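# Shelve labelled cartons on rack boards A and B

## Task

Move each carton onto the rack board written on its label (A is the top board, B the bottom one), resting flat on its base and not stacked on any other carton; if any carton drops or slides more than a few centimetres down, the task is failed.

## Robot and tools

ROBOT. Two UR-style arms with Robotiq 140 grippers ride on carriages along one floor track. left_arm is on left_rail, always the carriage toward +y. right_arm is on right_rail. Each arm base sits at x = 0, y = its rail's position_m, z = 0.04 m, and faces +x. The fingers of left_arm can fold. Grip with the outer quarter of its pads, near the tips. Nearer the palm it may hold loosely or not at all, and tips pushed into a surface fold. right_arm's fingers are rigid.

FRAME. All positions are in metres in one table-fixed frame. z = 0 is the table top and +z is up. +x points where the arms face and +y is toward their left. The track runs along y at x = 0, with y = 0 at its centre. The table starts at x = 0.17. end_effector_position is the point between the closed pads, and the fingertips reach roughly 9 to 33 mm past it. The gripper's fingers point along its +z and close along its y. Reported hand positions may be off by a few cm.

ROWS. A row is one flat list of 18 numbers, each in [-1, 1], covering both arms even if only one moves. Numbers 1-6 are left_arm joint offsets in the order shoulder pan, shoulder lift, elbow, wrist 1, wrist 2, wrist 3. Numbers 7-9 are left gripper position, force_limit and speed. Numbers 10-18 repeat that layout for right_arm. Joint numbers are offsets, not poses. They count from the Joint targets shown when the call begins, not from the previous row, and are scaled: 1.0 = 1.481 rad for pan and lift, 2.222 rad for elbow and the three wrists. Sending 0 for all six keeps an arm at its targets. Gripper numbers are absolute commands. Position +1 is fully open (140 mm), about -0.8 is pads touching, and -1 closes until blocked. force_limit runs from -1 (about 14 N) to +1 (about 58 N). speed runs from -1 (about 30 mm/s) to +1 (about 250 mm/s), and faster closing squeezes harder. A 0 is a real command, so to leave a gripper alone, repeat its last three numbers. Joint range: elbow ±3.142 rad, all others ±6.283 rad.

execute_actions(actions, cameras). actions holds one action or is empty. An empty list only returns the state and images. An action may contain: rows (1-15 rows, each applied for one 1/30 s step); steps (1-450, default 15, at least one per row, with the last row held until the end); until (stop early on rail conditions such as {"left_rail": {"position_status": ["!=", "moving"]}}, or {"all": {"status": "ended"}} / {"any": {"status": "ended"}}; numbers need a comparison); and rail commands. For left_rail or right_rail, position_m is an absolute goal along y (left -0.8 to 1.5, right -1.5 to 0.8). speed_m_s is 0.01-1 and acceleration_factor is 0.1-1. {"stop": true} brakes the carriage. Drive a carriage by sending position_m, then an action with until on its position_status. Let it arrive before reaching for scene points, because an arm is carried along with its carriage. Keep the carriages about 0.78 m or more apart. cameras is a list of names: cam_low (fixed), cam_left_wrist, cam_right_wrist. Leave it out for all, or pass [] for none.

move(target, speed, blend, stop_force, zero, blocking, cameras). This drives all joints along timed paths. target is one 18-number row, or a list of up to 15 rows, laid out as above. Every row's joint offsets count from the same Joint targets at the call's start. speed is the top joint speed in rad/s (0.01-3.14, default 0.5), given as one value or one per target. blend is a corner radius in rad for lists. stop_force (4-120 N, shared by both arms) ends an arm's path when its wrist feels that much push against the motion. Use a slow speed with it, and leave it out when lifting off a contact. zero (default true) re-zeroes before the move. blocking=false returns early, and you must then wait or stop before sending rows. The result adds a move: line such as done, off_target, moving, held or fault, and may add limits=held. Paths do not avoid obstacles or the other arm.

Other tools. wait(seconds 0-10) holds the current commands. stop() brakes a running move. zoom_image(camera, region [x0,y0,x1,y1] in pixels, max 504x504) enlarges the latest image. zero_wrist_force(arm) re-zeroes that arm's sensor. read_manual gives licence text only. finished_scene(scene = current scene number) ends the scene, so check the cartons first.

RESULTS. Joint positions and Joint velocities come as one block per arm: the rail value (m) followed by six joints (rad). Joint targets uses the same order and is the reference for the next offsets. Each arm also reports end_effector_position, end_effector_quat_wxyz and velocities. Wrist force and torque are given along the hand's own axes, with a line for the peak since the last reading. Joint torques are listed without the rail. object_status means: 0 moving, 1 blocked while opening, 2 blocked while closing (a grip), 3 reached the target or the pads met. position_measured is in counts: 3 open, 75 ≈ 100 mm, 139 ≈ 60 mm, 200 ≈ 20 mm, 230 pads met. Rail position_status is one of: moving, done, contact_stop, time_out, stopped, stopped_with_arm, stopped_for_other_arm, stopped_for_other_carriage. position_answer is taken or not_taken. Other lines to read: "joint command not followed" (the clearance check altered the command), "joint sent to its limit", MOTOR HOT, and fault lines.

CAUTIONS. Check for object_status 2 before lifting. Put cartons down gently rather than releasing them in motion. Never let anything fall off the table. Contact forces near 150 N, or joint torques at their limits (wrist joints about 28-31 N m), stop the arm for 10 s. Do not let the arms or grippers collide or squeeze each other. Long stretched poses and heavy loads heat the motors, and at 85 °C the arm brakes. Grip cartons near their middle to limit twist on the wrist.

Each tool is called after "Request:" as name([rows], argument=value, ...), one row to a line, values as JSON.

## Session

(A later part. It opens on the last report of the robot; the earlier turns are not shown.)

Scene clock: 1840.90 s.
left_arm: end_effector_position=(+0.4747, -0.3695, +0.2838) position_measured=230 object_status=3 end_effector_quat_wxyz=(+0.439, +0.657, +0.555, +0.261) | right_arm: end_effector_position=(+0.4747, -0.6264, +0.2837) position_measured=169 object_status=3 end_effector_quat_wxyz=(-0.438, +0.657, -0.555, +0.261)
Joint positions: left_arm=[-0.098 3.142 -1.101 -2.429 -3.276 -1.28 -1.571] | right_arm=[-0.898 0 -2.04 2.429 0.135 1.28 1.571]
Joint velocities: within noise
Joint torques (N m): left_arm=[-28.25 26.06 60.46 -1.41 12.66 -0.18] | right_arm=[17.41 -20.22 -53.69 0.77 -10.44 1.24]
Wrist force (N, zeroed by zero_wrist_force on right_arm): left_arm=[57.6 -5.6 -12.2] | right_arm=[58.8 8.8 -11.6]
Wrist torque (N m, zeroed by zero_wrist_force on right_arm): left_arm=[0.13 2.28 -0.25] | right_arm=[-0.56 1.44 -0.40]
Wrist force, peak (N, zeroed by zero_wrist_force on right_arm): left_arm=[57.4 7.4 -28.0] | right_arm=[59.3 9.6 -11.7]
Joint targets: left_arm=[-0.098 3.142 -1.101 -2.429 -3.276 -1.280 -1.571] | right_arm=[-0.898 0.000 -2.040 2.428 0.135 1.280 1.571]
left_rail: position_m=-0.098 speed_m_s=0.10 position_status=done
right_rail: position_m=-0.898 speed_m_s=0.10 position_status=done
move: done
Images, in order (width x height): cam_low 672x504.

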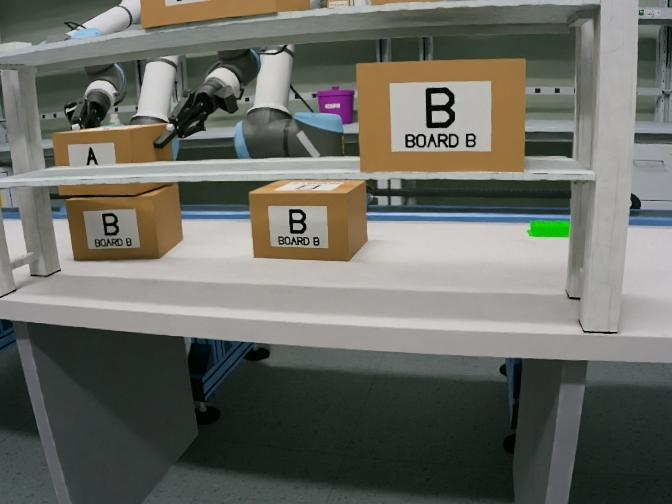

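Request:
move([
  [0,0.047276,0.083481,-0.114991,0.0003,0,-1,-1,-1, 0,-0.047276,-0.083481,0.114991,-0.0003,0,-0.32,1,-0.5],
  [0,0.047534,0.201857,-0.233539,0.0003,0,-1,-1,-1, 0,-0.047534,-0.201857,0.233539,-0.0003,0,-0.32,1,-0.5],
  [0,0.019746,0.299933,-0.313094,0.0003,0,-1,-1,-1, 0,-0.019746,-0.299933,0.313094,-0.0003,0,-0.32,1,-0.5],
], speed=0.18, blend=0.04, cameras=["cam_low"])

Scene clock: 1879.63 s.
left_arm: end_effector_position=(+0.4745, -0.3698, +0.6648) position_measured=230 object_status=3 end_effector_quat_wxyz=(+0.439, +0.657, +0.555, +0.261) | right_arm: end_effector_position=(+0.4746, -0.6262, +0.6647) position_measured=169 object_status=3 end_effector_quat_wxyz=(-0.439, +0.657, -0.555, +0.261)
Joint positions: left_arm=[-0.098 3.142 -1.072 -1.762 -3.972 -1.28 -1.571] | right_arm=[-0.898 0 -2.069 1.762 0.831 1.28 1.571]
Joint velocities: within noise
Joint torques (N m): left_arm=[-20.46 -11.62 63.58 -0.54 32.66 0.09] | right_arm=[15.93 9.04 -55.35 1.14 -32.49 0.91]
Wrist force (N, zeroed by zero_wrist_force on right_arm): left_arm=[61.3 -6.3 -12.8] | right_arm=[62.9 9.5 -12.7]
Wrist torque (N m, zeroed by zero_wrist_force on right_arm): left_arm=[0.18 2.42 -0.25] | right_arm=[-0.53 1.55 -0.47]
Wrist force, peak (N, zeroed by zero_wrist_force on right_arm): left_arm=[61.8 -5.1 -13.5] | right_arm=[63.3 9.4 -12.4]
Joint targets: left_arm=[-0.098 3.142 -1.072 -1.762 -3.972 -1.280 -1.571] | right_arm=[-0.898 0.000 -2.069 1.762 0.831 1.280 1.571]
left_rail: position_m=-0.098 speed_m_s=0.10 position_status=done
right_rail: position_m=-0.898 speed_m_s=0.10 position_status=done
move: done
Images, in order (width x height): cam_low 672x504.

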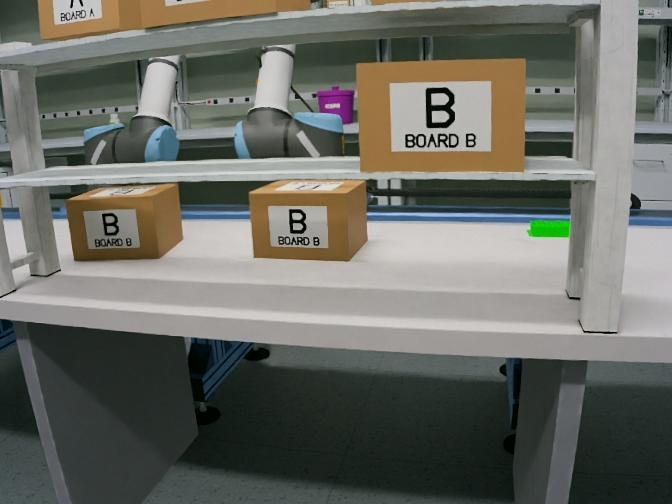

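Request:
execute_actions([
  {"left_rail": {"position_m": 0.04, "speed_m_s": 0.07, "acceleration_factor": 0.15}, "right_rail": {"position_m": -0.76, "speed_m_s": 0.07, "acceleration_factor": 0.15}, "steps": 200, "until": {"all": {"status": "ended"}}},
], cameras=[])

Scene clock: 1889.77 s.
left_arm: end_effector_position=(+0.4745, -0.2318, +0.6649) position_measured=230 object_status=3 end_effector_quat_wxyz=(+0.439, +0.657, +0.555, +0.261) | right_arm: end_effector_position=(+0.4746, -0.4882, +0.6648) position_measured=169 object_status=3 end_effector_quat_wxyz=(-0.439, +0.657, -0.555, +0.261)
Joint positions: left_arm=[0.04 3.142 -1.072 -1.762 -3.972 -1.28 -1.571] | right_arm=[-0.76 0 -2.069 1.762 0.831 1.28 1.571]
Joint velocities: within noise
Joint torques (N m): left_arm=[-17.81 -16.59 54.13 0.12 19.84 -0.3] | right_arm=[17.56 6.3 -45.67 -0.57 -26.78 0.76]
Wrist force (N, zeroed by zero_wrist_force on right_arm): left_arm=[61.7 -6.0 -12.9] | right_arm=[63.7 9.4 -12.8]
Wrist torque (N m, zeroed by zero_wrist_force on right_arm): left_arm=[0.20 2.48 -0.25] | right_arm=[-0.51 1.50 -0.47]
Wrist force, peak (N, zeroed by zero_wrist_force on right_arm): left_arm=[62.5 -5.7 -13.3] | right_arm=[64.3 9.9 -12.6]
Joint targets: left_arm=[0.040 3.142 -1.072 -1.762 -3.972 -1.280 -1.571] | right_arm=[-0.760 0.000 -2.069 1.762 0.831 1.280 1.571]
Tool commands: left_gripper/position=-1.0 left_gripper/force_limit=-1.0 left_gripper/speed=-1.0 right_gripper/position=-0.32 right_gripper/force_limit=+1.0 right_gripper/speed=-0.5
left_rail: position_m=0.040 speed_m_s=0.07 position_status=done
right_rail: position_m=-0.760 speed_m_s=0.07 position_status=done
No camera images: "cameras" was empty.

Request:
move([
  [0,-0.083762,0.029545,0.026284,0.0001,0,-1,-1,-1, 0,0.083762,-0.029545,-0.026284,-0.0001,0,-0.32,1,-0.5],
  [0,-0.202427,0.084119,0.050802,0.0003,0,-1,-1,-1, 0,0.202427,-0.084119,-0.050802,-0.0003,0,-0.32,1,-0.5],
  [0,-0.329790,0.159417,0.060393,0.0006,0,-1,-1,-1, 0,0.329790,-0.159417,-0.060393,-0.0006,0,-0.32,1,-0.5],
], speed=0.13, blend=0.03, cameras=["cam_left_wrist", "cam_right_wrist"])

Scene clock: 1902.77 s.
left_arm: end_effector_position=(+0.7793, -0.2321, +0.6651) position_measured=230 object_status=3 end_effector_quat_wxyz=(+0.439, +0.657, +0.554, +0.261) | right_arm: end_effector_position=(+0.7794, -0.4878, +0.6648) position_measured=169 object_status=3 end_effector_quat_wxyz=(-0.439, +0.657, -0.554, +0.261)
Joint positions: left_arm=[0.04 3.142 -1.56 -1.408 -3.838 -1.278 -1.571] | right_arm=[-0.76 0 -1.581 1.408 0.697 1.278 1.571]
Joint velocities: within noise
Joint torques (N m): left_arm=[-37.1 36.07 66.19 4.81 31.75 -0.3] | right_arm=[34.33 -38.81 -56.16 -7.04 -31.29 0.65]
Wrist force (N, zeroed by zero_wrist_force on right_arm): left_arm=[57.5 -5.3 -12.0] | right_arm=[58.6 8.5 -11.6]
Wrist torque (N m, zeroed by zero_wrist_force on right_arm): left_arm=[0.19 2.27 -0.25] | right_arm=[-0.52 1.46 -0.42]
Wrist force, peak (N, zeroed by zero_wrist_force on right_arm): left_arm=[62.3 -6.1 -13.1] | right_arm=[63.7 9.5 -12.8]
Joint targets: left_arm=[0.040 3.142 -1.561 -1.408 -3.838 -1.278 -1.571] | right_arm=[-0.760 0.000 -1.581 1.408 0.697 1.278 1.571]
left_rail: position_m=0.040 speed_m_s=0.07 position_status=done
right_rail: position_m=-0.760 speed_m_s=0.07 position_status=done
move: done
camera_calibration:
cam_left_wrist: T_world_to_cam=[[0.483997, 0.00339571, 0.875063, -0.949378], [-0.51931, -0.80375, 0.29035, 0.021207], [0.704318, -0.594958, -0.387249, -0.246569], [0, 0, 0, 1]] pos_world=[0.644172, -0.126429, 0.729125]
cam_right_wrist: T_world_to_cam=[[-0.516201, 0.0178858, -0.856281, 0.987317], [-0.481328, 0.820904, 0.307311, 0.573083], [0.708421, 0.570786, -0.415142, 0.178423], [0, 0, 0, 1]] pos_world=[0.659096, -0.589947, 0.743377]
Images, in order (width x height): cam_left_wrist 672x504, cam_right_wrist 672x504.

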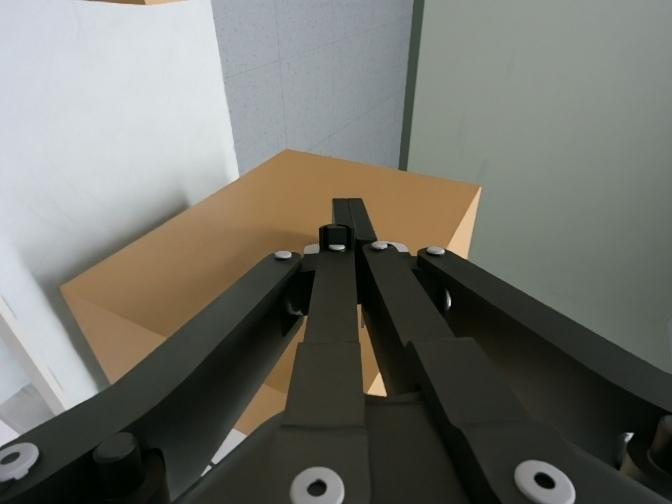

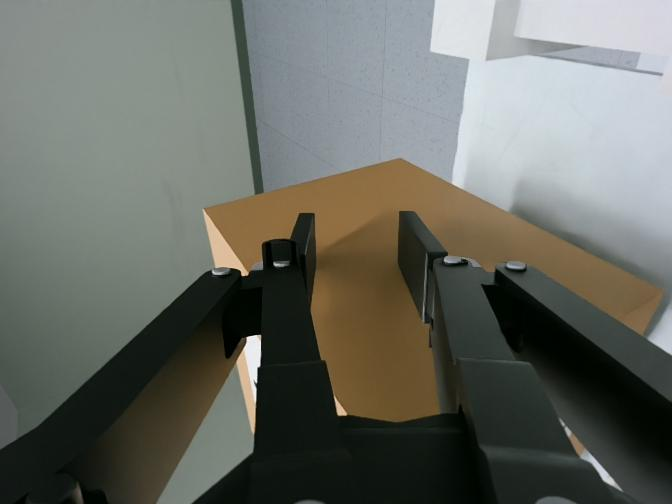

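Request:
move(target=[0,0.006637,-0.040130,0.035706,0,0,-1,-1,-1, 0,-0.006637,0.040130,-0.035706,0,0,-0.32,1,-0.5], speed=0.07, cameras=[])

Scene clock: 1919.27 s.
left_arm: end_effector_position=(+0.7794, -0.2321, +0.6201) position_measured=230 object_status=3 end_effector_quat_wxyz=(+0.439, +0.657, +0.554, +0.261) | right_arm: end_effector_position=(+0.7796, -0.4878, +0.6199) position_measured=169 object_status=3 end_effector_quat_wxyz=(-0.439, +0.657, -0.554, +0.261)
Joint positions: left_arm=[0.04 3.142 -1.551 -1.497 -3.759 -1.278 -1.571] | right_arm=[-0.76 0 -1.59 1.497 0.617 1.278 1.571]
Joint velocities: within noise
Joint torques (N m): left_arm=[-59.85 74.35 44.73 4.43 31.28 -0.43] | right_arm=[55.02 -65.71 -41.17 -7.46 -31.06 0.78]
Wrist force (N, zeroed by zero_wrist_force on right_arm): left_arm=[57.2 -6.2 -12.0] | right_arm=[58.5 9.8 -11.8]
Wrist torque (N m, zeroed by zero_wrist_force on right_arm): left_arm=[0.13 2.29 -0.25] | right_arm=[-0.43 1.48 -0.44]
Wrist force, peak (N, zeroed by zero_wrist_force on right_arm): left_arm=[58.1 -5.5 -12.5] | right_arm=[59.3 9.6 -11.6]
Joint targets: left_arm=[0.040 3.142 -1.551 -1.497 -3.759 -1.278 -1.571] | right_arm=[-0.760 0.000 -1.590 1.497 0.617 1.278 1.571]
left_rail: position_m=0.040 speed_m_s=0.07 position_status=done
right_rail: position_m=-0.760 speed_m_s=0.07 position_status=done
move: done
No camera images: "cameras" was empty.

Request:
move(target=[0,0.002465,-0.030010,0.028367,0,0,-1,-1,-1, 0,-0.002465,0.030010,-0.028367,0,0,-0.32,1,-0.5], speed=0.025, stop_force=8, cameras=[])

Scene clock: 1934.97 s.
left_arm: end_effector_position=(+0.7797, -0.2321, +0.6055) position_measured=230 object_status=3 end_effector_quat_wxyz=(+0.439, +0.657, +0.554, +0.261) | right_arm: end_effector_position=(+0.7799, -0.4878, +0.6015) position_measured=169 object_status=3 end_effector_quat_wxyz=(-0.439, +0.657, -0.554, +0.261)
Joint positions: left_arm=[0.04 3.142 -1.549 -1.524 -3.733 -1.278 -1.571] | right_arm=[-0.76 0 -1.592 1.531 0.585 1.278 1.571]
Joint velocities: within noise
Joint torques (N m): left_arm=[-60.57 29.72 61.1 -0.76 21.88 -0.38] | right_arm=[54.95 -36.63 -52.11 1.96 -30.81 0.43]
Wrist force (N, zeroed by zero_wrist_force on right_arm): left_arm=[57.2 -3.8 -15.8] | right_arm=[59.3 5.2 -12.5]
Wrist torque (N m, zeroed by zero_wrist_force on right_arm): left_arm=[0.03 2.21 -0.26] | right_arm=[0.25 1.50 -0.05]
Wrist force, peak (N, zeroed by zero_wrist_force on right_arm): left_arm=[57.9 -3.5 -15.1] | right_arm=[61.9 8.1 -14.5]
Joint targets: left_arm=[0.040 3.142 -1.549 -1.524 -3.733 -1.278 -1.571] | right_arm=[-0.760 0.000 -1.592 1.531 0.585 1.278 1.571]
left_rail: position_m=0.040 speed_m_s=0.07 position_status=done
right_rail: position_m=-0.760 speed_m_s=0.07 position_status=done
move: contact (left_arm, right_arm); left_arm: the elbow is farthest, 0.039 rad from its target; right_arm: the elbow is farthest, 0.033 rad from its target
No camera images: "cameras" was empty.

Request:
move(target=[0,0.0004,-0.0046,0.0043,0,0,-1,-1,-1, 0,-0.0002,0.0018,-0.0017,0,0,-0.32,1,-0.5], speed=0.02, cameras=["cam_left_wrist", "cam_right_wrist", "cam_low"])

Scene clock: 1944.90 s.
left_arm: end_effector_position=(+0.7797, -0.2321, +0.6002) position_measured=230 object_status=3 end_effector_quat_wxyz=(+0.439, +0.657, +0.554, +0.261) | right_arm: end_effector_position=(+0.7798, -0.4878, +0.5995) position_measured=169 object_status=3 end_effector_quat_wxyz=(-0.439, +0.657, -0.554, +0.261)
Joint positions: left_arm=[0.04 3.142 -1.549 -1.534 -3.723 -1.278 -1.571] | right_arm=[-0.76 0 -1.593 1.535 0.581 1.278 1.571]
Joint velocities: within noise
Joint torques (N m): left_arm=[-60.28 40.75 19.03 0.7 11.61 -0.25] | right_arm=[55.78 -45.1 -24.26 -1.73 -30.87 0.9]
Wrist force (N, zeroed by zero_wrist_force on right_arm): left_arm=[55.3 15.5 -39.4] | right_arm=[58.5 -6.1 -28.5]
Wrist torque (N m, zeroed by zero_wrist_force on right_arm): left_arm=[-0.45 1.80 -0.52] | right_arm=[0.42 1.29 0.38]
Wrist force, peak (N, zeroed by zero_wrist_force on right_arm): left_arm=[55.4 15.9 -39.2] | right_arm=[58.6 -6.8 -28.4]
Joint targets: left_arm=[0.040 3.142 -1.549 -1.534 -3.723 -1.278 -1.571] | right_arm=[-0.760 0.000 -1.593 1.535 0.581 1.278 1.571]
left_rail: position_m=0.040 speed_m_s=0.07 position_status=done
right_rail: position_m=-0.760 speed_m_s=0.07 position_status=done
move: done
camera_calibration:
cam_left_wrist: T_world_to_cam=[[0.483723, 0.00335142, 0.875215, -0.89271], [-0.519421, -0.803748, 0.290157, 0.0404578], [0.704424, -0.59496, -0.387051, -0.272184], [0, 0, 0, 1]] pos_world=[0.644572, -0.126429, 0.664224]
cam_right_wrist: T_world_to_cam=[[-0.515977, 0.0178994, -0.856416, 0.931475], [-0.481408, 0.8209, 0.307198, 0.593501], [0.70853, 0.570792, -0.414948, 0.150789], [0, 0, 0, 1]] pos_world=[0.659497, -0.589947, 0.677978]

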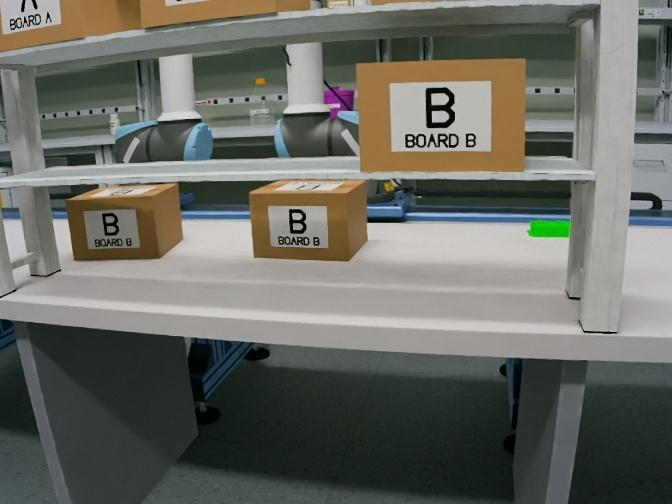

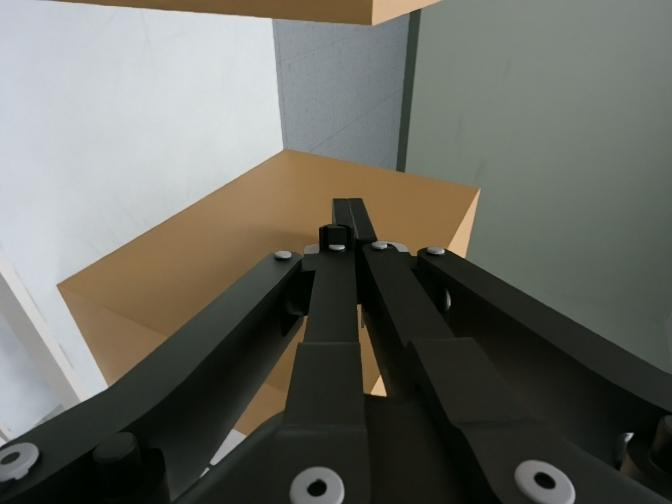

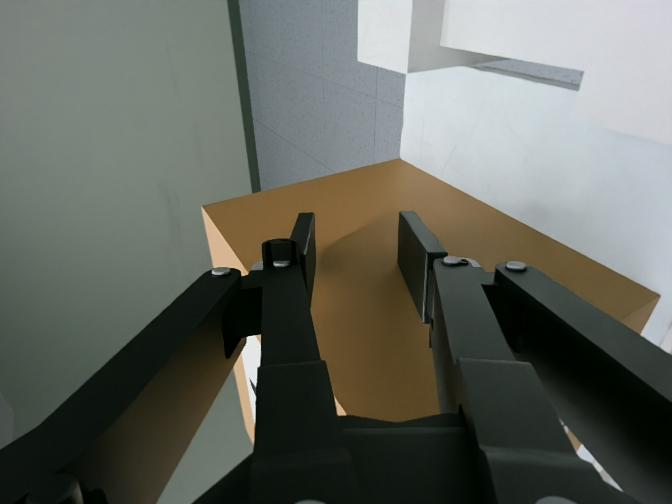

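Request:
move([
  [0,-0.0002,0.0021,-0.0020,0,0,-1,-1,-1, 0,0,0,0,0,0,-0.32,1,-0.5],
  [0,-0.0002,0.0021,-0.0020,-0.028,0,-1,-1,-1, 0,0,0,0,0.028,0,-0.32,1,-0.5],
  [0,-0.008076,0.056843,-0.051813,-0.028,0,-1,-1,-1, 0,0.008351,-0.057293,0.051996,0.028,0,-0.32,1,-0.5],
  [0,0.162494,-0.040056,-0.068602,-0.028,0,-1,-1,-1, 0,-0.162219,0.039606,0.068785,0.028,0,-0.32,1,-0.5],
  [0,0.311008,-0.099213,-0.108432,-0.028,0,-1,-1,-1, 0,-0.310733,0.098763,0.108615,0.028,0,-0.32,1,-0.5],
  [0,0.386529,-0.210972,-0.047009,-0.0689,0,-1,-1,-1, 0,-0.386254,0.210522,0.047192,0.0689,0,-0.32,1,-0.5],
], speed=[0.02,0.08,0.12,0.3,0.5,0.5], blend=[0,0,0.03,0.05,0.05,0], cameras=["cam_low"])

Scene clock: 1977.60 s.
left_arm: end_effector_position=(+0.4530, -0.1813, +0.5482) position_measured=230 object_status=3 end_effector_quat_wxyz=(+0.395, +0.635, +0.586, +0.310) | right_arm: end_effector_position=(+0.4533, -0.5386, +0.5483) position_measured=169 object_status=3 end_effector_quat_wxyz=(-0.395, +0.635, -0.586, +0.310)
Joint positions: left_arm=[0.04 3.142 -0.976 -2.003 -3.828 -1.431 -1.571] | right_arm=[-0.76 0 -2.165 2.002 0.686 1.431 1.571]
Joint velocities: within noise
Joint torques (N m): left_arm=[-2.44 15.24 39.39 3.29 -2.04 0.05] | right_arm=[-0.74 -7.76 -32.41 -4.3 3.29 0.6]
Wrist force (N, zeroed by zero_wrist_force on right_arm): left_arm=[-0.4 -0.5 0.2] | right_arm=[-1.6 2.0 0.3]
Wrist torque (N m, zeroed by zero_wrist_force on right_arm): left_arm=[0.00 0.16 -0.28] | right_arm=[0.42 0.40 -0.01]
Wrist force, peak (N, zeroed by zero_wrist_force on right_arm): left_arm=[55.3 20.2 -42.5] | right_arm=[59.0 -5.8 -30.2]
Joint targets: left_arm=[0.040 3.142 -0.976 -2.003 -3.828 -1.431 -1.571] | right_arm=[-0.760 0.000 -2.165 2.003 0.686 1.431 1.571]
left_rail: position_m=0.040 speed_m_s=0.07 position_status=done
right_rail: position_m=-0.760 speed_m_s=0.07 position_status=done
move: done
Images, in order (width x height): cam_low 672x504.

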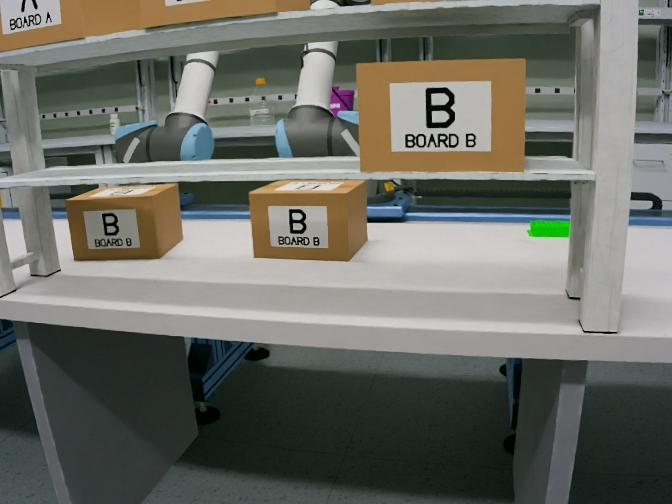

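Request:
execute_actions(actions=[], cameras=["cam_left_wrist", "cam_right_wrist"])

Scene clock: 1984.30 s.
left_arm: end_effector_position=(+0.4529, -0.1813, +0.5481) position_measured=230 object_status=3 end_effector_quat_wxyz=(+0.395, +0.635, +0.586, +0.310) | right_arm: end_effector_position=(+0.4533, -0.5386, +0.5482) position_measured=169 object_status=3 end_effector_quat_wxyz=(-0.395, +0.635, -0.586, +0.310)
Joint positions: left_arm=[0.04 3.142 -0.976 -2.003 -3.828 -1.431 -1.571] | right_arm=[-0.76 0 -2.165 2.003 0.686 1.431 1.571]
Joint velocities: within noise
Joint torques (N m): left_arm=[-11.23 17.41 43.5 2.05 -1.63 -0.15] | right_arm=[9.75 -6.07 -37.43 -2.32 3.16 0.61]
Wrist force (N, zeroed by zero_wrist_force on right_arm): left_arm=[-0.3 -0.1 0.1] | right_arm=[-1.7 2.1 0.2]
Wrist torque (N m, zeroed by zero_wrist_force on right_arm): left_arm=[0.08 0.14 -0.28] | right_arm=[0.44 0.40 -0.01]
Wrist force, peak (N, zeroed by zero_wrist_force on right_arm): left_arm=[-0.6 -0.6 0.4] | right_arm=[-2.0 2.2 0.4]
Joint targets: left_arm=[0.040 3.142 -0.976 -2.003 -3.828 -1.431 -1.571] | right_arm=[-0.760 0.000 -2.165 2.003 0.686 1.431 1.571]
Tool commands: left_gripper/position=-1.0 left_gripper/force_limit=-1.0 left_gripper/speed=-1.0 right_gripper/position=-0.32 right_gripper/force_limit=+1.0 right_gripper/speed=-0.5
left_rail: position_m=0.040 speed_m_s=0.07 position_status=done
right_rail: position_m=-0.760 speed_m_s=0.07 position_status=done
camera_calibration:
cam_left_wrist: T_world_to_cam=[[0.484264, 0.00067076, 0.874922, -0.689746], [-0.406899, -0.885102, 0.225894, -0.103818], [0.774547, -0.465397, -0.42835, -0.01768], [0, 0, 0, 1]] pos_world=[0.30547, -0.0996552, 0.619353]
cam_right_wrist: T_world_to_cam=[[-0.513884, 0.0204878, -0.857615, 0.721118], [-0.367108, 0.8983, 0.241431, 0.519679], [0.775342, 0.438905, -0.4541, 0.310009], [0, 0, 0, 1]] pos_world=[0.320986, -0.617666, 0.63375]
Images, in order (width x height): cam_left_wrist 672x504, cam_right_wrist 672x504.

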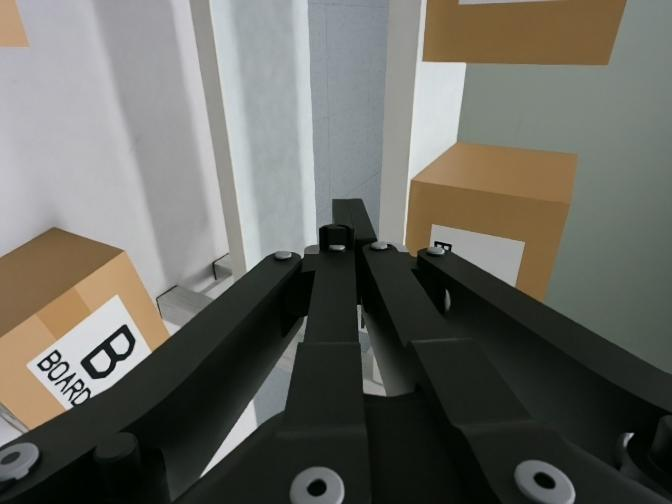

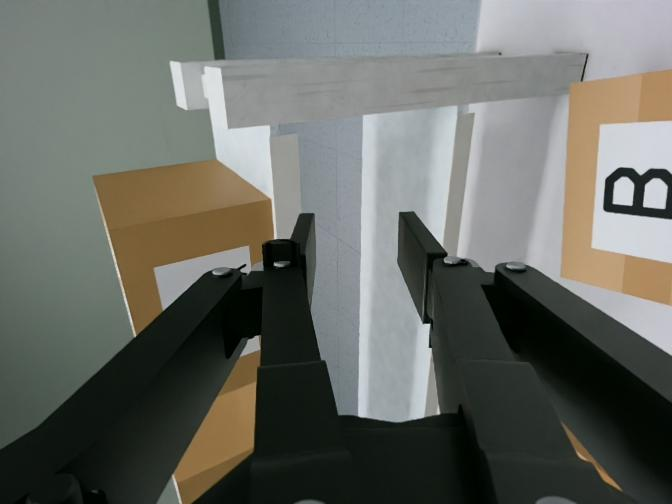

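Request:
execute_actions([
  {"left_rail": {"position_m": -0.08, "speed_m_s": 0.25, "acceleration_factor": 0.3}, "right_rail": {"position_m": -0.88, "speed_m_s": 0.25, "acceleration_factor": 0.3}, "steps": 200, "until": {"all": {"status": "ended"}}},
], cameras=["cam_left_wrist", "cam_right_wrist"])

Scene clock: 2022.07 s.
left_arm: end_effector_position=(+0.4529, -0.3013, +0.5481) position_measured=230 object_status=3 end_effector_quat_wxyz=(+0.395, +0.635, +0.586, +0.310) | right_arm: end_effector_position=(+0.4533, -0.6586, +0.5482) position_measured=169 object_status=3 end_effector_quat_wxyz=(-0.395, +0.635, -0.586, +0.310)
Joint positions: left_arm=[-0.08 3.142 -0.976 -2.003 -3.828 -1.431 -1.571] | right_arm=[-0.88 0 -2.165 2.003 0.686 1.431 1.571]
Joint velocities: within noise
Joint torques (N m): left_arm=[-14.16 16.5 52.03 -0.17 -1.05 -0.23] | right_arm=[9.72 -5.25 -44.42 0.37 2.41 0.59]
Wrist force (N, zeroed by zero_wrist_force on right_arm): left_arm=[-0.5 -0.1 0.2] | right_arm=[-1.5 2.1 0.2]
Wrist torque (N m, zeroed by zero_wrist_force on right_arm): left_arm=[0.09 0.18 -0.28] | right_arm=[0.44 0.37 -0.01]
Wrist force, peak (N, zeroed by zero_wrist_force on right_arm): left_arm=[-0.9 -0.5 0.1] | right_arm=[-2.4 2.1 0.3]
Joint targets: left_arm=[-0.080 3.142 -0.976 -2.003 -3.828 -1.431 -1.571] | right_arm=[-0.880 0.000 -2.165 2.003 0.686 1.431 1.571]
Tool commands: left_gripper/position=-1.0 left_gripper/force_limit=-1.0 left_gripper/speed=-1.0 right_gripper/position=-0.32 right_gripper/force_limit=+1.0 right_gripper/speed=-0.5
left_rail: position_m=-0.080 speed_m_s=0.25 position_status=done
right_rail: position_m=-0.880 speed_m_s=0.25 position_status=done
camera_calibration:
cam_left_wrist: T_world_to_cam=[[0.484264, 0.00067076, 0.874922, -0.689666], [-0.406899, -0.885102, 0.225894, -0.21003], [0.774547, -0.465397, -0.42835, -0.0735276], [0, 0, 0, 1]] pos_world=[0.30547, -0.219655, 0.619353]
cam_right_wrist: T_world_to_cam=[[-0.513884, 0.0204878, -0.857615, 0.723576], [-0.367108, 0.8983, 0.241431, 0.627475], [0.775342, 0.438905, -0.4541, 0.362677], [0, 0, 0, 1]] pos_world=[0.320986, -0.737666, 0.63375]
Images, in order (width x height): cam_left_wrist 672x504, cam_right_wrist 672x504.

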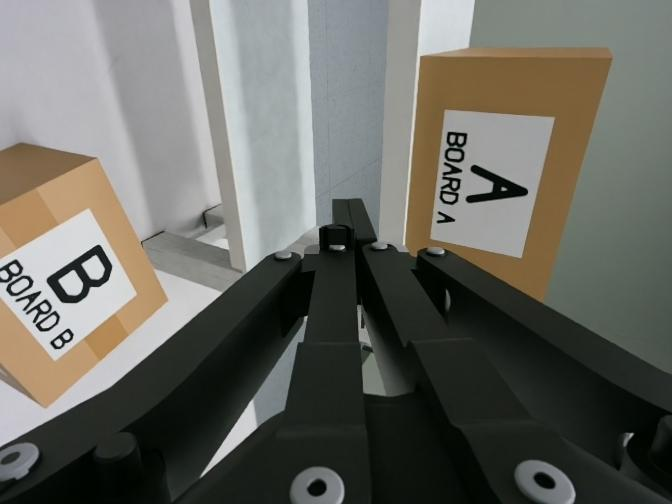

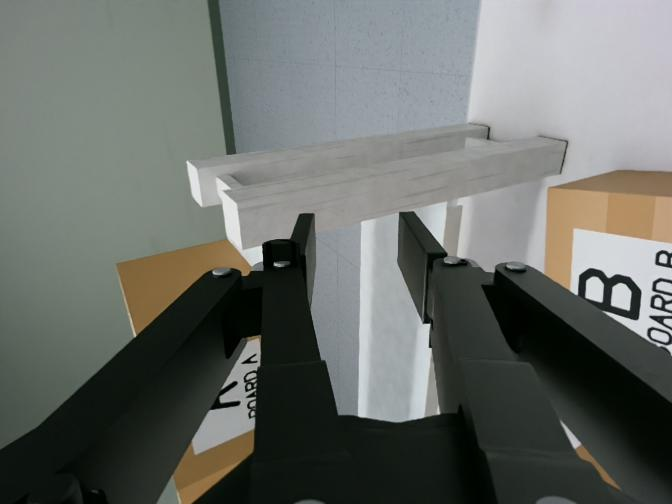

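Request:
zoom_image(camera="cam_left_wrist", region=[0, 120, 240, 420])

Request:
zoom_image(camera="cam_right_wrist", region=[432, 150, 672, 450])

Scaled by 1.680.

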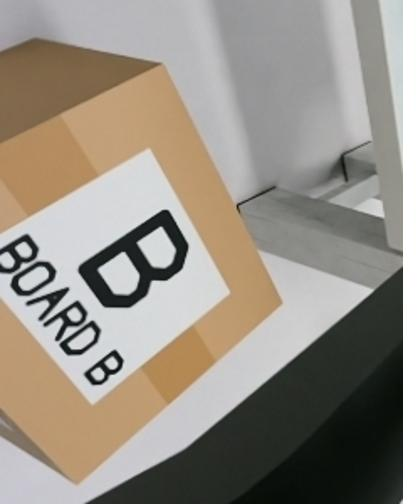

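Scaled by 1.680.

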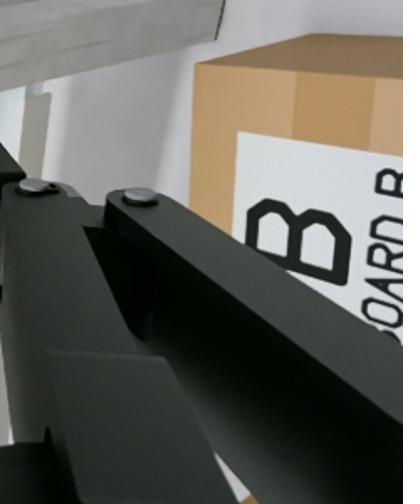

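Request:
move([
  [0,0.010871,-0.097615,0.168947,0,0,-1,-1,-1, 0,-0.010871,0.097615,-0.168947,0,0,-0.32,1,-0.5],
  [0,-0.020617,-0.235317,0.327606,0,0,-1,-1,-1, 0,0.091540,0.215203,-0.354764,0,0,-0.32,1,-0.5],
  [0,-0.129725,-0.297106,0.462117,0,0,-1,-1,-1, 0,0.201796,0.272385,-0.485433,0,0,-0.32,1,-0.5],
  [0,-0.312193,-0.340039,0.626668,0,0,-1,-1,-1, 0,0.367788,0.310394,-0.634079,0,0,-0.32,1,-0.5],
], speed=[0.5,0.4,0.3,0.3], blend=[0.05,0.05,0.05,0], cameras=["cam_left_wrist", "cam_right_wrist"])

Scene clock: 2181.10 s.
left_arm: end_effector_position=(+0.4767, -0.3013, +0.1027) position_measured=230 object_status=3 end_effector_quat_wxyz=(+0.445, +0.606, +0.550, +0.364) | right_arm: end_effector_position=(+0.5190, -0.6587, +0.1026) position_measured=169 object_status=3 end_effector_quat_wxyz=(-0.445, +0.606, -0.550, +0.364)
Joint positions: left_arm=[-0.08 3.142 -1.438 -2.759 -2.435 -1.431 -1.571] | right_arm=[-0.88 0 -1.62 2.692 -0.723 1.431 1.571]
Joint velocities: within noise
Joint torques (N m): left_arm=[-11.85 -8.87 13.9 4.77 -0.15 -0.08] | right_arm=[10.94 -4.23 -12.94 -4.59 1.6 0.83]
Wrist force (N, zeroed by zero_wrist_force on right_arm): left_arm=[-0.3 -0.3 0.6] | right_arm=[-2.4 1.9 0.8]
Wrist torque (N m, zeroed by zero_wrist_force on right_arm): left_arm=[0.02 0.14 -0.29] | right_arm=[0.30 0.50 -0.01]
Wrist force, peak (N, zeroed by zero_wrist_force on right_arm): left_arm=[-0.4 -1.2 0.5] | right_arm=[-2.5 2.8 0.5]
Joint targets: left_arm=[-0.080 3.142 -1.438 -2.759 -2.435 -1.431 -1.571] | right_arm=[-0.880 0.000 -1.620 2.692 -0.723 1.431 1.571]
left_rail: position_m=-0.080 speed_m_s=0.25 position_status=done
right_rail: position_m=-0.880 speed_m_s=0.25 position_status=done
move: done
camera_calibration:
cam_left_wrist: T_world_to_cam=[[0.325008, 0.000585349, 0.945711, -0.242877], [-0.439955, -0.885106, 0.151745, -0.0763765], [0.837143, -0.465389, -0.287409, -0.32703], [0, 0, 0, 1]] pos_world=[0.319106, -0.219655, 0.147289]
cam_right_wrist: T_world_to_cam=[[-0.357287, 0.0204483, -0.933771, 0.301651], [-0.403435, 0.898305, 0.174037, 0.784992], [0.84237, 0.438896, -0.312703, 0.0600051], [0, 0, 0, 1]] pos_world=[0.373922, -0.737666, 0.163819]
Images, in order (width x height): cam_left_wrist 672x504, cam_right_wrist 672x504.

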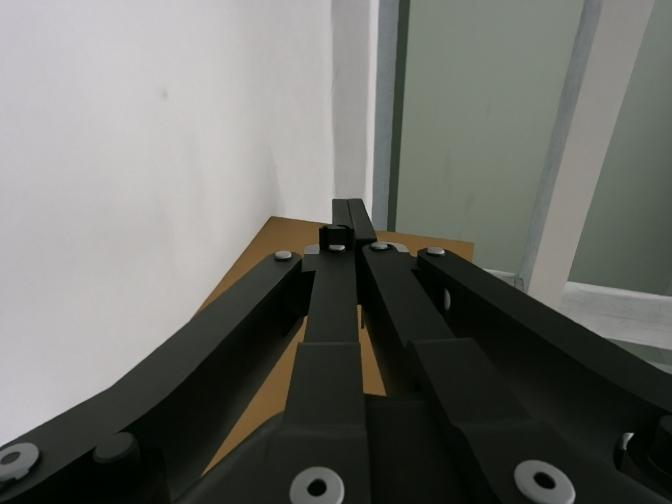

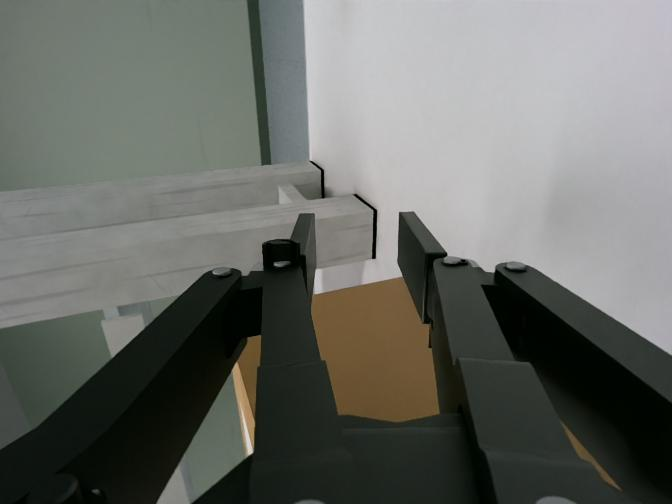

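Request:
zero_wrist_force(arm="right_arm")

Request:
move(target=[0,0,0,0,0.085,0,-1,-1,-1, 0,0,0,0,-0.085,0,-0.32,1,-0.5], speed=0.06, stop_force=6, cameras=[])

Wrist force sensor zeroed.

Scene clock: 2192.27 s.
left_arm: end_effector_position=(+0.4672, -0.3485, +0.1061) position_measured=230 object_status=3 end_effector_quat_wxyz=(+0.483, +0.630, +0.517, +0.320) | right_arm: end_effector_position=(+0.5093, -0.6106, +0.1061) position_measured=169 object_status=3 end_effector_quat_wxyz=(-0.483, +0.631, -0.516, +0.319)
Joint positions: left_arm=[-0.08 3.142 -1.438 -2.759 -2.435 -1.29 -1.571] | right_arm=[-0.88 0 -1.62 2.692 -0.723 1.287 1.571]
Joint velocities: within noise
Joint torques (N m): left_arm=[-13.03 0.49 24.49 1.72 -1.4 -0.34] | right_arm=[10.19 -6.54 -22.76 -2.81 2.45 1.03]
Wrist force (N, zeroed by zero_wrist_force on right_arm): left_arm=[1.2 -1.8 -0.9] | right_arm=[4.5 0.5 -1.4]
Wrist torque (N m, zeroed by zero_wrist_force on right_arm): left_arm=[0.01 0.21 -0.30] | right_arm=[-0.13 -0.15 -0.14]
Wrist force, peak (N, zeroed by zero_wrist_force on right_arm): left_arm=[7.9 -2.3 -0.9] | right_arm=[12.6 1.0 -2.3]
Joint targets: left_arm=[-0.080 3.142 -1.438 -2.759 -2.435 -1.290 -1.571] | right_arm=[-0.880 0.000 -1.620 2.692 -0.723 1.287 1.571]
left_rail: position_m=-0.080 speed_m_s=0.25 position_status=done
right_rail: position_m=-0.880 speed_m_s=0.25 position_status=done
move: contact (left_arm, right_arm); left_arm: the wrist 2 is farthest, 0.047 rad from its target; right_arm: the wrist 2 is farthest, 0.045 rad from its target
No camera images: "cameras" was empty.

Request:
move(target=[0,0,0,0,0.0046,0,-1,-1,-1, 0,0,0,0,-0.0044,0,-0.32,1,-0.5], speed=0.03, cameras=[])

Scene clock: 2200.20 s.
left_arm: end_effector_position=(+0.4664, -0.3517, +0.1064) position_measured=230 object_status=3 end_effector_quat_wxyz=(+0.485, +0.632, +0.514, +0.317) | right_arm: end_effector_position=(+0.5085, -0.6076, +0.1064) position_measured=169 object_status=3 end_effector_quat_wxyz=(-0.486, +0.632, -0.514, +0.317)
Joint positions: left_arm=[-0.08 3.142 -1.438 -2.759 -2.435 -1.28 -1.571] | right_arm=[-0.88 0 -1.62 2.692 -0.723 1.278 1.571]
Joint velocities: within noise
Joint torques (N m): left_arm=[-12.04 15.99 25.2 2.04 25.41 0.14] | right_arm=[9.33 -6.74 -21.21 -2.54 -23.7 0.99]
Wrist force (N, zeroed by zero_wrist_force on right_arm): left_arm=[45.2 -6.0 -9.7] | right_arm=[47.5 3.0 -10.1]
Wrist torque (N m, zeroed by zero_wrist_force on right_arm): left_arm=[0.03 1.85 -0.33] | right_arm=[-0.38 -0.67 -1.32]
Wrist force, peak (N, zeroed by zero_wrist_force on right_arm): left_arm=[45.2 -6.0 -9.7] | right_arm=[47.5 3.0 -10.1]
Joint targets: left_arm=[-0.080 3.142 -1.438 -2.759 -2.435 -1.279 -1.571] | right_arm=[-0.880 0.000 -1.620 2.692 -0.723 1.277 1.571]
left_rail: position_m=-0.080 speed_m_s=0.25 position_status=done
right_rail: position_m=-0.880 speed_m_s=0.25 position_status=done
move: done
No camera images: "cameras" was empty.

Request:
move(target=[0,-0.029041,0.014674,0.004683,0,0,-1,-1,-1, 0,-0.026554,0.014971,0.002727,0,0,-0.32,1,-0.5], speed=0.035, cameras=["cam_left_wrist", "cam_right_wrist"])

Scene clock: 2212.30 s.
left_arm: end_effector_position=(+0.4872, -0.3518, +0.1064) position_measured=230 object_status=3 end_effector_quat_wxyz=(+0.485, +0.632, +0.514, +0.317) | right_arm: end_effector_position=(+0.4876, -0.6075, +0.1064) position_measured=169 object_status=3 end_effector_quat_wxyz=(-0.486, +0.632, -0.514, +0.316)
Joint positions: left_arm=[-0.08 3.142 -1.481 -2.726 -2.425 -1.279 -1.571] | right_arm=[-0.88 0 -1.659 2.725 -0.717 1.277 1.571]
Joint velocities: within noise
Joint torques (N m): left_arm=[-23.08 -1.98 36.83 4.86 19.21 0.02] | right_arm=[21.88 -29.55 -12.18 2.18 -24.31 0.93]
Wrist force (N, zeroed by zero_wrist_force on right_arm): left_arm=[63.7 0.0 -22.1] | right_arm=[67.1 0.9 -14.4]
Wrist torque (N m, zeroed by zero_wrist_force on right_arm): left_arm=[0.01 2.38 -0.32] | right_arm=[0.02 1.48 -0.02]
Wrist force, peak (N, zeroed by zero_wrist_force on right_arm): left_arm=[64.0 -0.7 -21.9] | right_arm=[67.4 1.8 -14.2]
Joint targets: left_arm=[-0.080 3.142 -1.481 -2.726 -2.425 -1.279 -1.571] | right_arm=[-0.880 0.000 -1.659 2.726 -0.717 1.277 1.571]
left_rail: position_m=-0.080 speed_m_s=0.25 position_status=done
right_rail: position_m=-0.880 speed_m_s=0.25 position_status=done
move: done
camera_calibration:
cam_left_wrist: T_world_to_cam=[[0.32526, 0.00334888, 0.945619, -0.248895], [-0.560896, -0.804405, 0.195778, -0.0343739], [0.761316, -0.594073, -0.259762, -0.369504], [0, 0, 0, 1]] pos_world=[0.342985, -0.246329, 0.146106]
cam_right_wrist: T_world_to_cam=[[-0.36005, 0.0178157, -0.932763, 0.292598], [-0.528056, 0.820352, 0.2195, 0.73418], [0.769104, 0.571582, -0.28596, 0.178705], [0, 0, 0, 1]] pos_world=[0.355595, -0.709643, 0.162875]
Images, in order (width x height): cam_left_wrist 672x504, cam_right_wrist 672x504.

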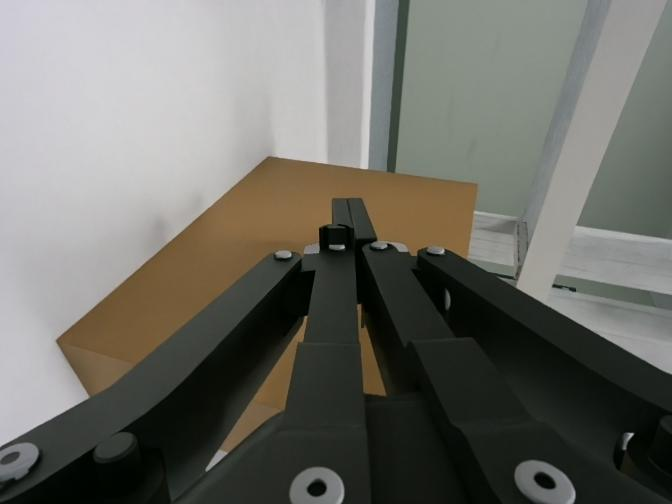

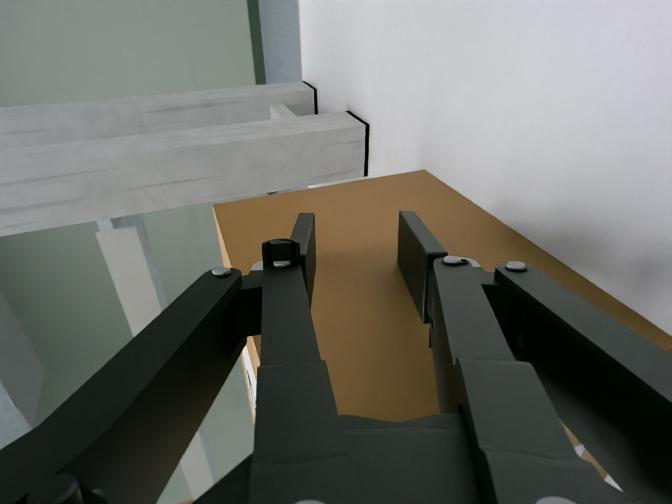

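Request:
move(target=[0,0.023379,0.003626,-0.019208,-0.0005,0,-1,-1,-1, 0,-0.023379,-0.003626,0.019208,0.0005,0,-0.32,1,-0.5], speed=0.04, cameras=["cam_low"])

Scene clock: 2232.57 s.
left_arm: end_effector_position=(+0.4874, -0.3515, +0.1163) position_measured=230 object_status=3 end_effector_quat_wxyz=(+0.485, +0.632, +0.515, +0.318) | right_arm: end_effector_position=(+0.4876, -0.6078, +0.1163) position_measured=169 object_status=3 end_effector_quat_wxyz=(-0.485, +0.632, -0.514, +0.317)
Joint positions: left_arm=[-0.08 3.142 -1.447 -2.718 -2.467 -1.28 -1.571] | right_arm=[-0.88 0 -1.694 2.718 -0.674 1.278 1.571]
Joint velocities: within noise
Joint torques (N m): left_arm=[-46.12 44.38 43.69 0.07 12.18 -0.51] | right_arm=[40.83 -27.27 -34.45 0.33 -10.5 1.05]
Wrist force (N, zeroed by zero_wrist_force on right_arm): left_arm=[59.3 -9.3 -13.2] | right_arm=[60.7 5.6 -13.0]
Wrist torque (N m, zeroed by zero_wrist_force on right_arm): left_arm=[0.27 2.26 -0.21] | right_arm=[-0.25 1.32 -0.06]
Wrist force, peak (N, zeroed by zero_wrist_force on right_arm): left_arm=[64.0 -0.6 -22.3] | right_arm=[67.5 0.4 -14.4]
Joint targets: left_arm=[-0.080 3.142 -1.447 -2.718 -2.468 -1.280 -1.571] | right_arm=[-0.880 0.000 -1.694 2.717 -0.674 1.278 1.571]
left_rail: position_m=-0.080 speed_m_s=0.25 position_status=done
right_rail: position_m=-0.880 speed_m_s=0.25 position_status=done
move: done
Images, in order (width x height): cam_low 672x504.

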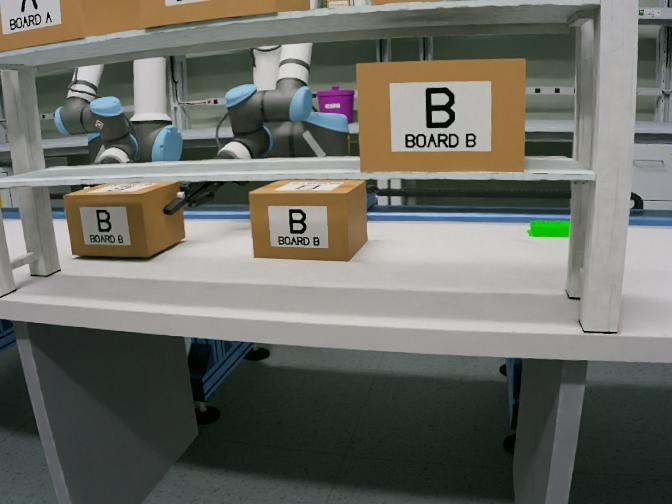

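Request:
move([
  [0,0.150793,0.036716,-0.137223,0.0001,0,-1,-1,-1, 0,-0.150793,-0.036716,0.137223,-0.0001,0,-0.32,1,-0.5],
  [0,0.261002,0.096156,-0.270118,0.0001,0,-1,-1,-1, 0,-0.261002,-0.096156,0.270118,-0.0001,0,-0.32,1,-0.5],
  [0,0.305809,0.151289,-0.355116,0.0002,0,-1,-1,-1, 0,-0.305809,-0.151289,0.355116,-0.0002,0,-0.32,1,-0.5],
], speed=0.2, blend=0.04, cameras=[])

Scene clock: 2264.03 s.
left_arm: end_effector_position=(+0.4874, -0.3516, +0.3772) position_measured=230 object_status=3 end_effector_quat_wxyz=(+0.485, +0.632, +0.515, +0.317) | right_arm: end_effector_position=(+0.4875, -0.6077, +0.3774) position_measured=169 object_status=3 end_effector_quat_wxyz=(-0.486, +0.632, -0.514, +0.317)
Joint positions: left_arm=[-0.08 3.142 -0.994 -2.382 -3.256 -1.28 -1.571] | right_arm=[-0.88 0 -2.147 2.381 0.115 1.278 1.571]
Joint velocities: within noise
Joint torques (N m): left_arm=[-44.29 22.66 67.88 0.37 33.17 0.13] | right_arm=[18.4 -13.2 -55.82 0.61 -32.08 1.06]
Wrist force (N, zeroed by zero_wrist_force on right_arm): left_arm=[60.5 -9.4 -13.9] | right_arm=[62.6 6.1 -14.3]
Wrist torque (N m, zeroed by zero_wrist_force on right_arm): left_arm=[0.29 2.40 -0.21] | right_arm=[-0.28 1.29 -0.08]
Wrist force, peak (N, zeroed by zero_wrist_force on right_arm): left_arm=[60.6 -9.2 -13.6] | right_arm=[62.8 6.5 -14.2]
Joint targets: left_arm=[-0.080 3.142 -0.994 -2.382 -3.257 -1.280 -1.571] | right_arm=[-0.880 0.000 -2.147 2.381 0.115 1.278 1.571]
left_rail: position_m=-0.080 speed_m_s=0.25 position_status=done
right_rail: position_m=-0.880 speed_m_s=0.25 position_status=done
move: done
No camera images: "cameras" was empty.

Request:
execute_actions([
  {"left_rail": {"position_m": 0.045, "speed_m_s": 0.07, "acceleration_factor": 0.15}, "right_rail": {"position_m": -0.755, "speed_m_s": 0.07, "acceleration_factor": 0.15}, "steps": 200, "until": {"all": {"status": "ended"}}},
], cameras=["cam_low"])

Scene clock: 2277.37 s.
left_arm: end_effector_position=(+0.4874, -0.2266, +0.3773) position_measured=230 object_status=3 end_effector_quat_wxyz=(+0.485, +0.632, +0.515, +0.317) | right_arm: end_effector_position=(+0.4875, -0.4827, +0.3775) position_measured=169 object_status=3 end_effector_quat_wxyz=(-0.486, +0.632, -0.514, +0.317)
Joint positions: left_arm=[0.045 3.142 -0.994 -2.382 -3.257 -1.28 -1.571] | right_arm=[-0.755 0 -2.147 2.381 0.115 1.278 1.571]
Joint velocities: within noise
Joint torques (N m): left_arm=[-45.17 22.29 60.11 1.88 32.66 0.04] | right_arm=[17.93 -10.29 -44.24 -0.81 -32.36 0.96]
Wrist force (N, zeroed by zero_wrist_force on right_arm): left_arm=[60.6 -9.2 -13.8] | right_arm=[62.6 5.6 -14.2]
Wrist torque (N m, zeroed by zero_wrist_force on right_arm): left_arm=[0.26 2.40 -0.21] | right_arm=[-0.27 1.26 -0.07]
Wrist force, peak (N, zeroed by zero_wrist_force on right_arm): left_arm=[62.2 -10.0 -14.3] | right_arm=[66.1 6.4 -15.2]
Joint targets: left_arm=[0.045 3.142 -0.994 -2.382 -3.257 -1.280 -1.571] | right_arm=[-0.755 0.000 -2.147 2.381 0.115 1.278 1.571]
Tool commands: left_gripper/position=-1.0 left_gripper/force_limit=-1.0 left_gripper/speed=-1.0 right_gripper/position=-0.32 right_gripper/force_limit=+1.0 right_gripper/speed=-0.5
left_rail: position_m=0.045 speed_m_s=0.07 position_status=done
right_rail: position_m=-0.755 speed_m_s=0.07 position_status=done
Images, in order (width x height): cam_low 672x504.

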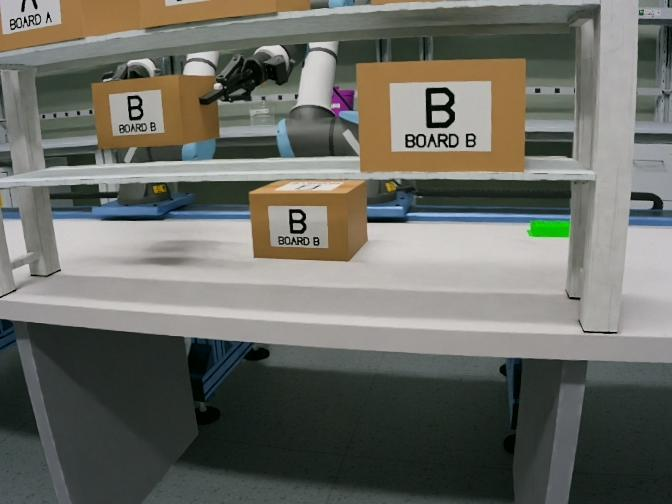

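Request:
move([
  [0,-0.041137,0.014925,0.012493,0,0,-1,-1,-1, 0,0.041137,-0.014925,-0.012493,0,0,-0.32,1,-0.5],
  [0,-0.141012,0.049622,0.044365,0.0001,0,-1,-1,-1, 0,0.141012,-0.049622,-0.044365,-0.0001,0,-0.32,1,-0.5],
  [0,-0.236886,0.084531,0.073358,0.0002,0,-1,-1,-1, 0,0.236886,-0.084531,-0.073358,-0.0002,0,-0.32,1,-0.5],
  [0,-0.324173,0.123160,0.092907,0.0004,0,-1,-1,-1, 0,0.324173,-0.123160,-0.092907,-0.0004,0,-0.32,1,-0.5],
], speed=[0.15,0.15,0.15,0.1], blend=[0.03,0.03,0.03,0], cameras=["cam_left_wrist", "cam_right_wrist", "cam_low"])

Scene clock: 2313.37 s.
left_arm: end_effector_position=(+0.7232, -0.2268, +0.3625) position_measured=230 object_status=3 end_effector_quat_wxyz=(+0.485, +0.632, +0.514, +0.317) | right_arm: end_effector_position=(+0.7234, -0.4824, +0.3624) position_measured=169 object_status=3 end_effector_quat_wxyz=(-0.486, +0.632, -0.514, +0.316)
Joint positions: left_arm=[0.045 3.142 -1.474 -2.108 -3.05 -1.279 -1.571] | right_arm=[-0.755 0 -1.667 2.108 -0.091 1.277 1.571]
Joint velocities: within noise
Joint torques (N m): left_arm=[-43.56 20.27 65.73 7.57 31.45 0.09] | right_arm=[29.77 -25.54 -51.84 -7.35 -31.05 1.13]
Wrist force (N, zeroed by zero_wrist_force on right_arm): left_arm=[57.7 -9.5 -13.0] | right_arm=[59.3 6.0 -13.1]
Wrist torque (N m, zeroed by zero_wrist_force on right_arm): left_arm=[0.24 2.27 -0.19] | right_arm=[-0.22 1.25 -0.04]
Wrist force, peak (N, zeroed by zero_wrist_force on right_arm): left_arm=[60.9 -9.2 -13.7] | right_arm=[62.9 6.8 -14.5]
Joint targets: left_arm=[0.045 3.142 -1.474 -2.108 -3.050 -1.279 -1.571] | right_arm=[-0.755 0.000 -1.667 2.108 -0.091 1.277 1.571]
left_rail: position_m=0.045 speed_m_s=0.07 position_status=done
right_rail: position_m=-0.755 speed_m_s=0.07 position_status=done
move: done
camera_calibration:
cam_left_wrist: T_world_to_cam=[[0.32532, 0.00337921, 0.945598, -0.568271], [-0.56098, -0.804323, 0.195872, 0.14843], [0.761228, -0.594183, -0.259767, -0.408351], [0, 0, 0, 1]] pos_world=[0.578984, -0.121329, 0.402207]
cam_right_wrist: T_world_to_cam=[[-0.360021, 0.0178655, -0.932773, 0.614111], [-0.528231, 0.820214, 0.21959, 0.699997], [0.768997, 0.571777, -0.285857, -0.000833696], [0, 0, 0, 1]] pos_world=[0.591494, -0.584642, 0.418875]

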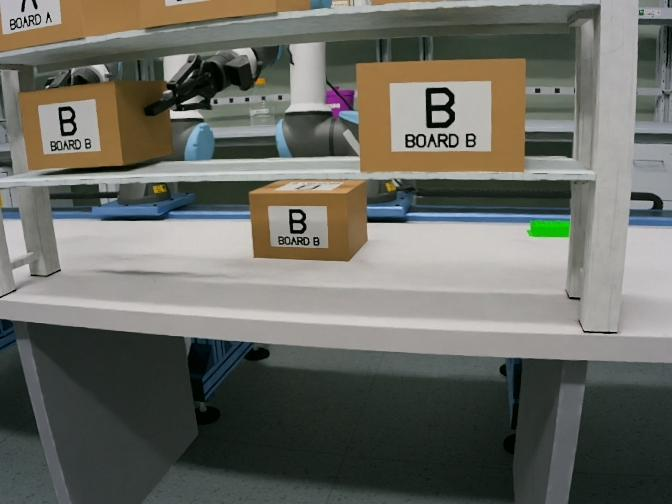

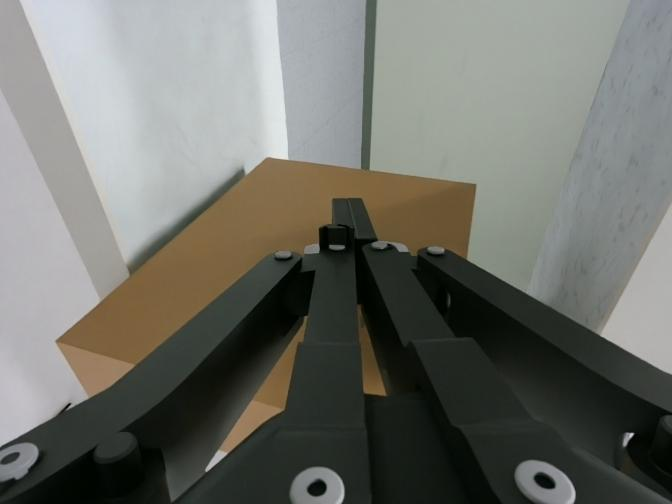

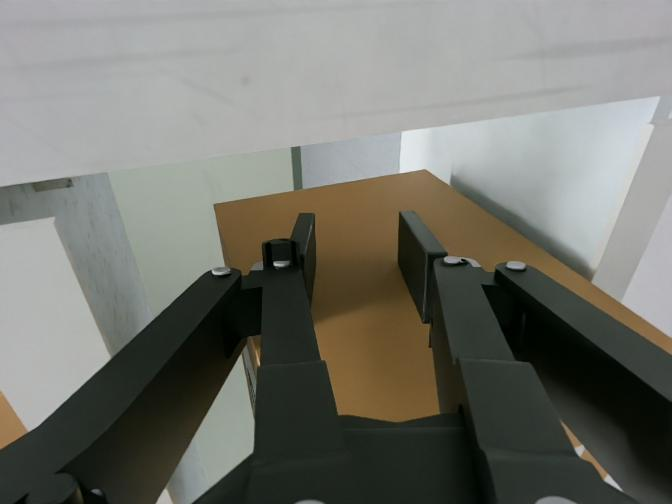

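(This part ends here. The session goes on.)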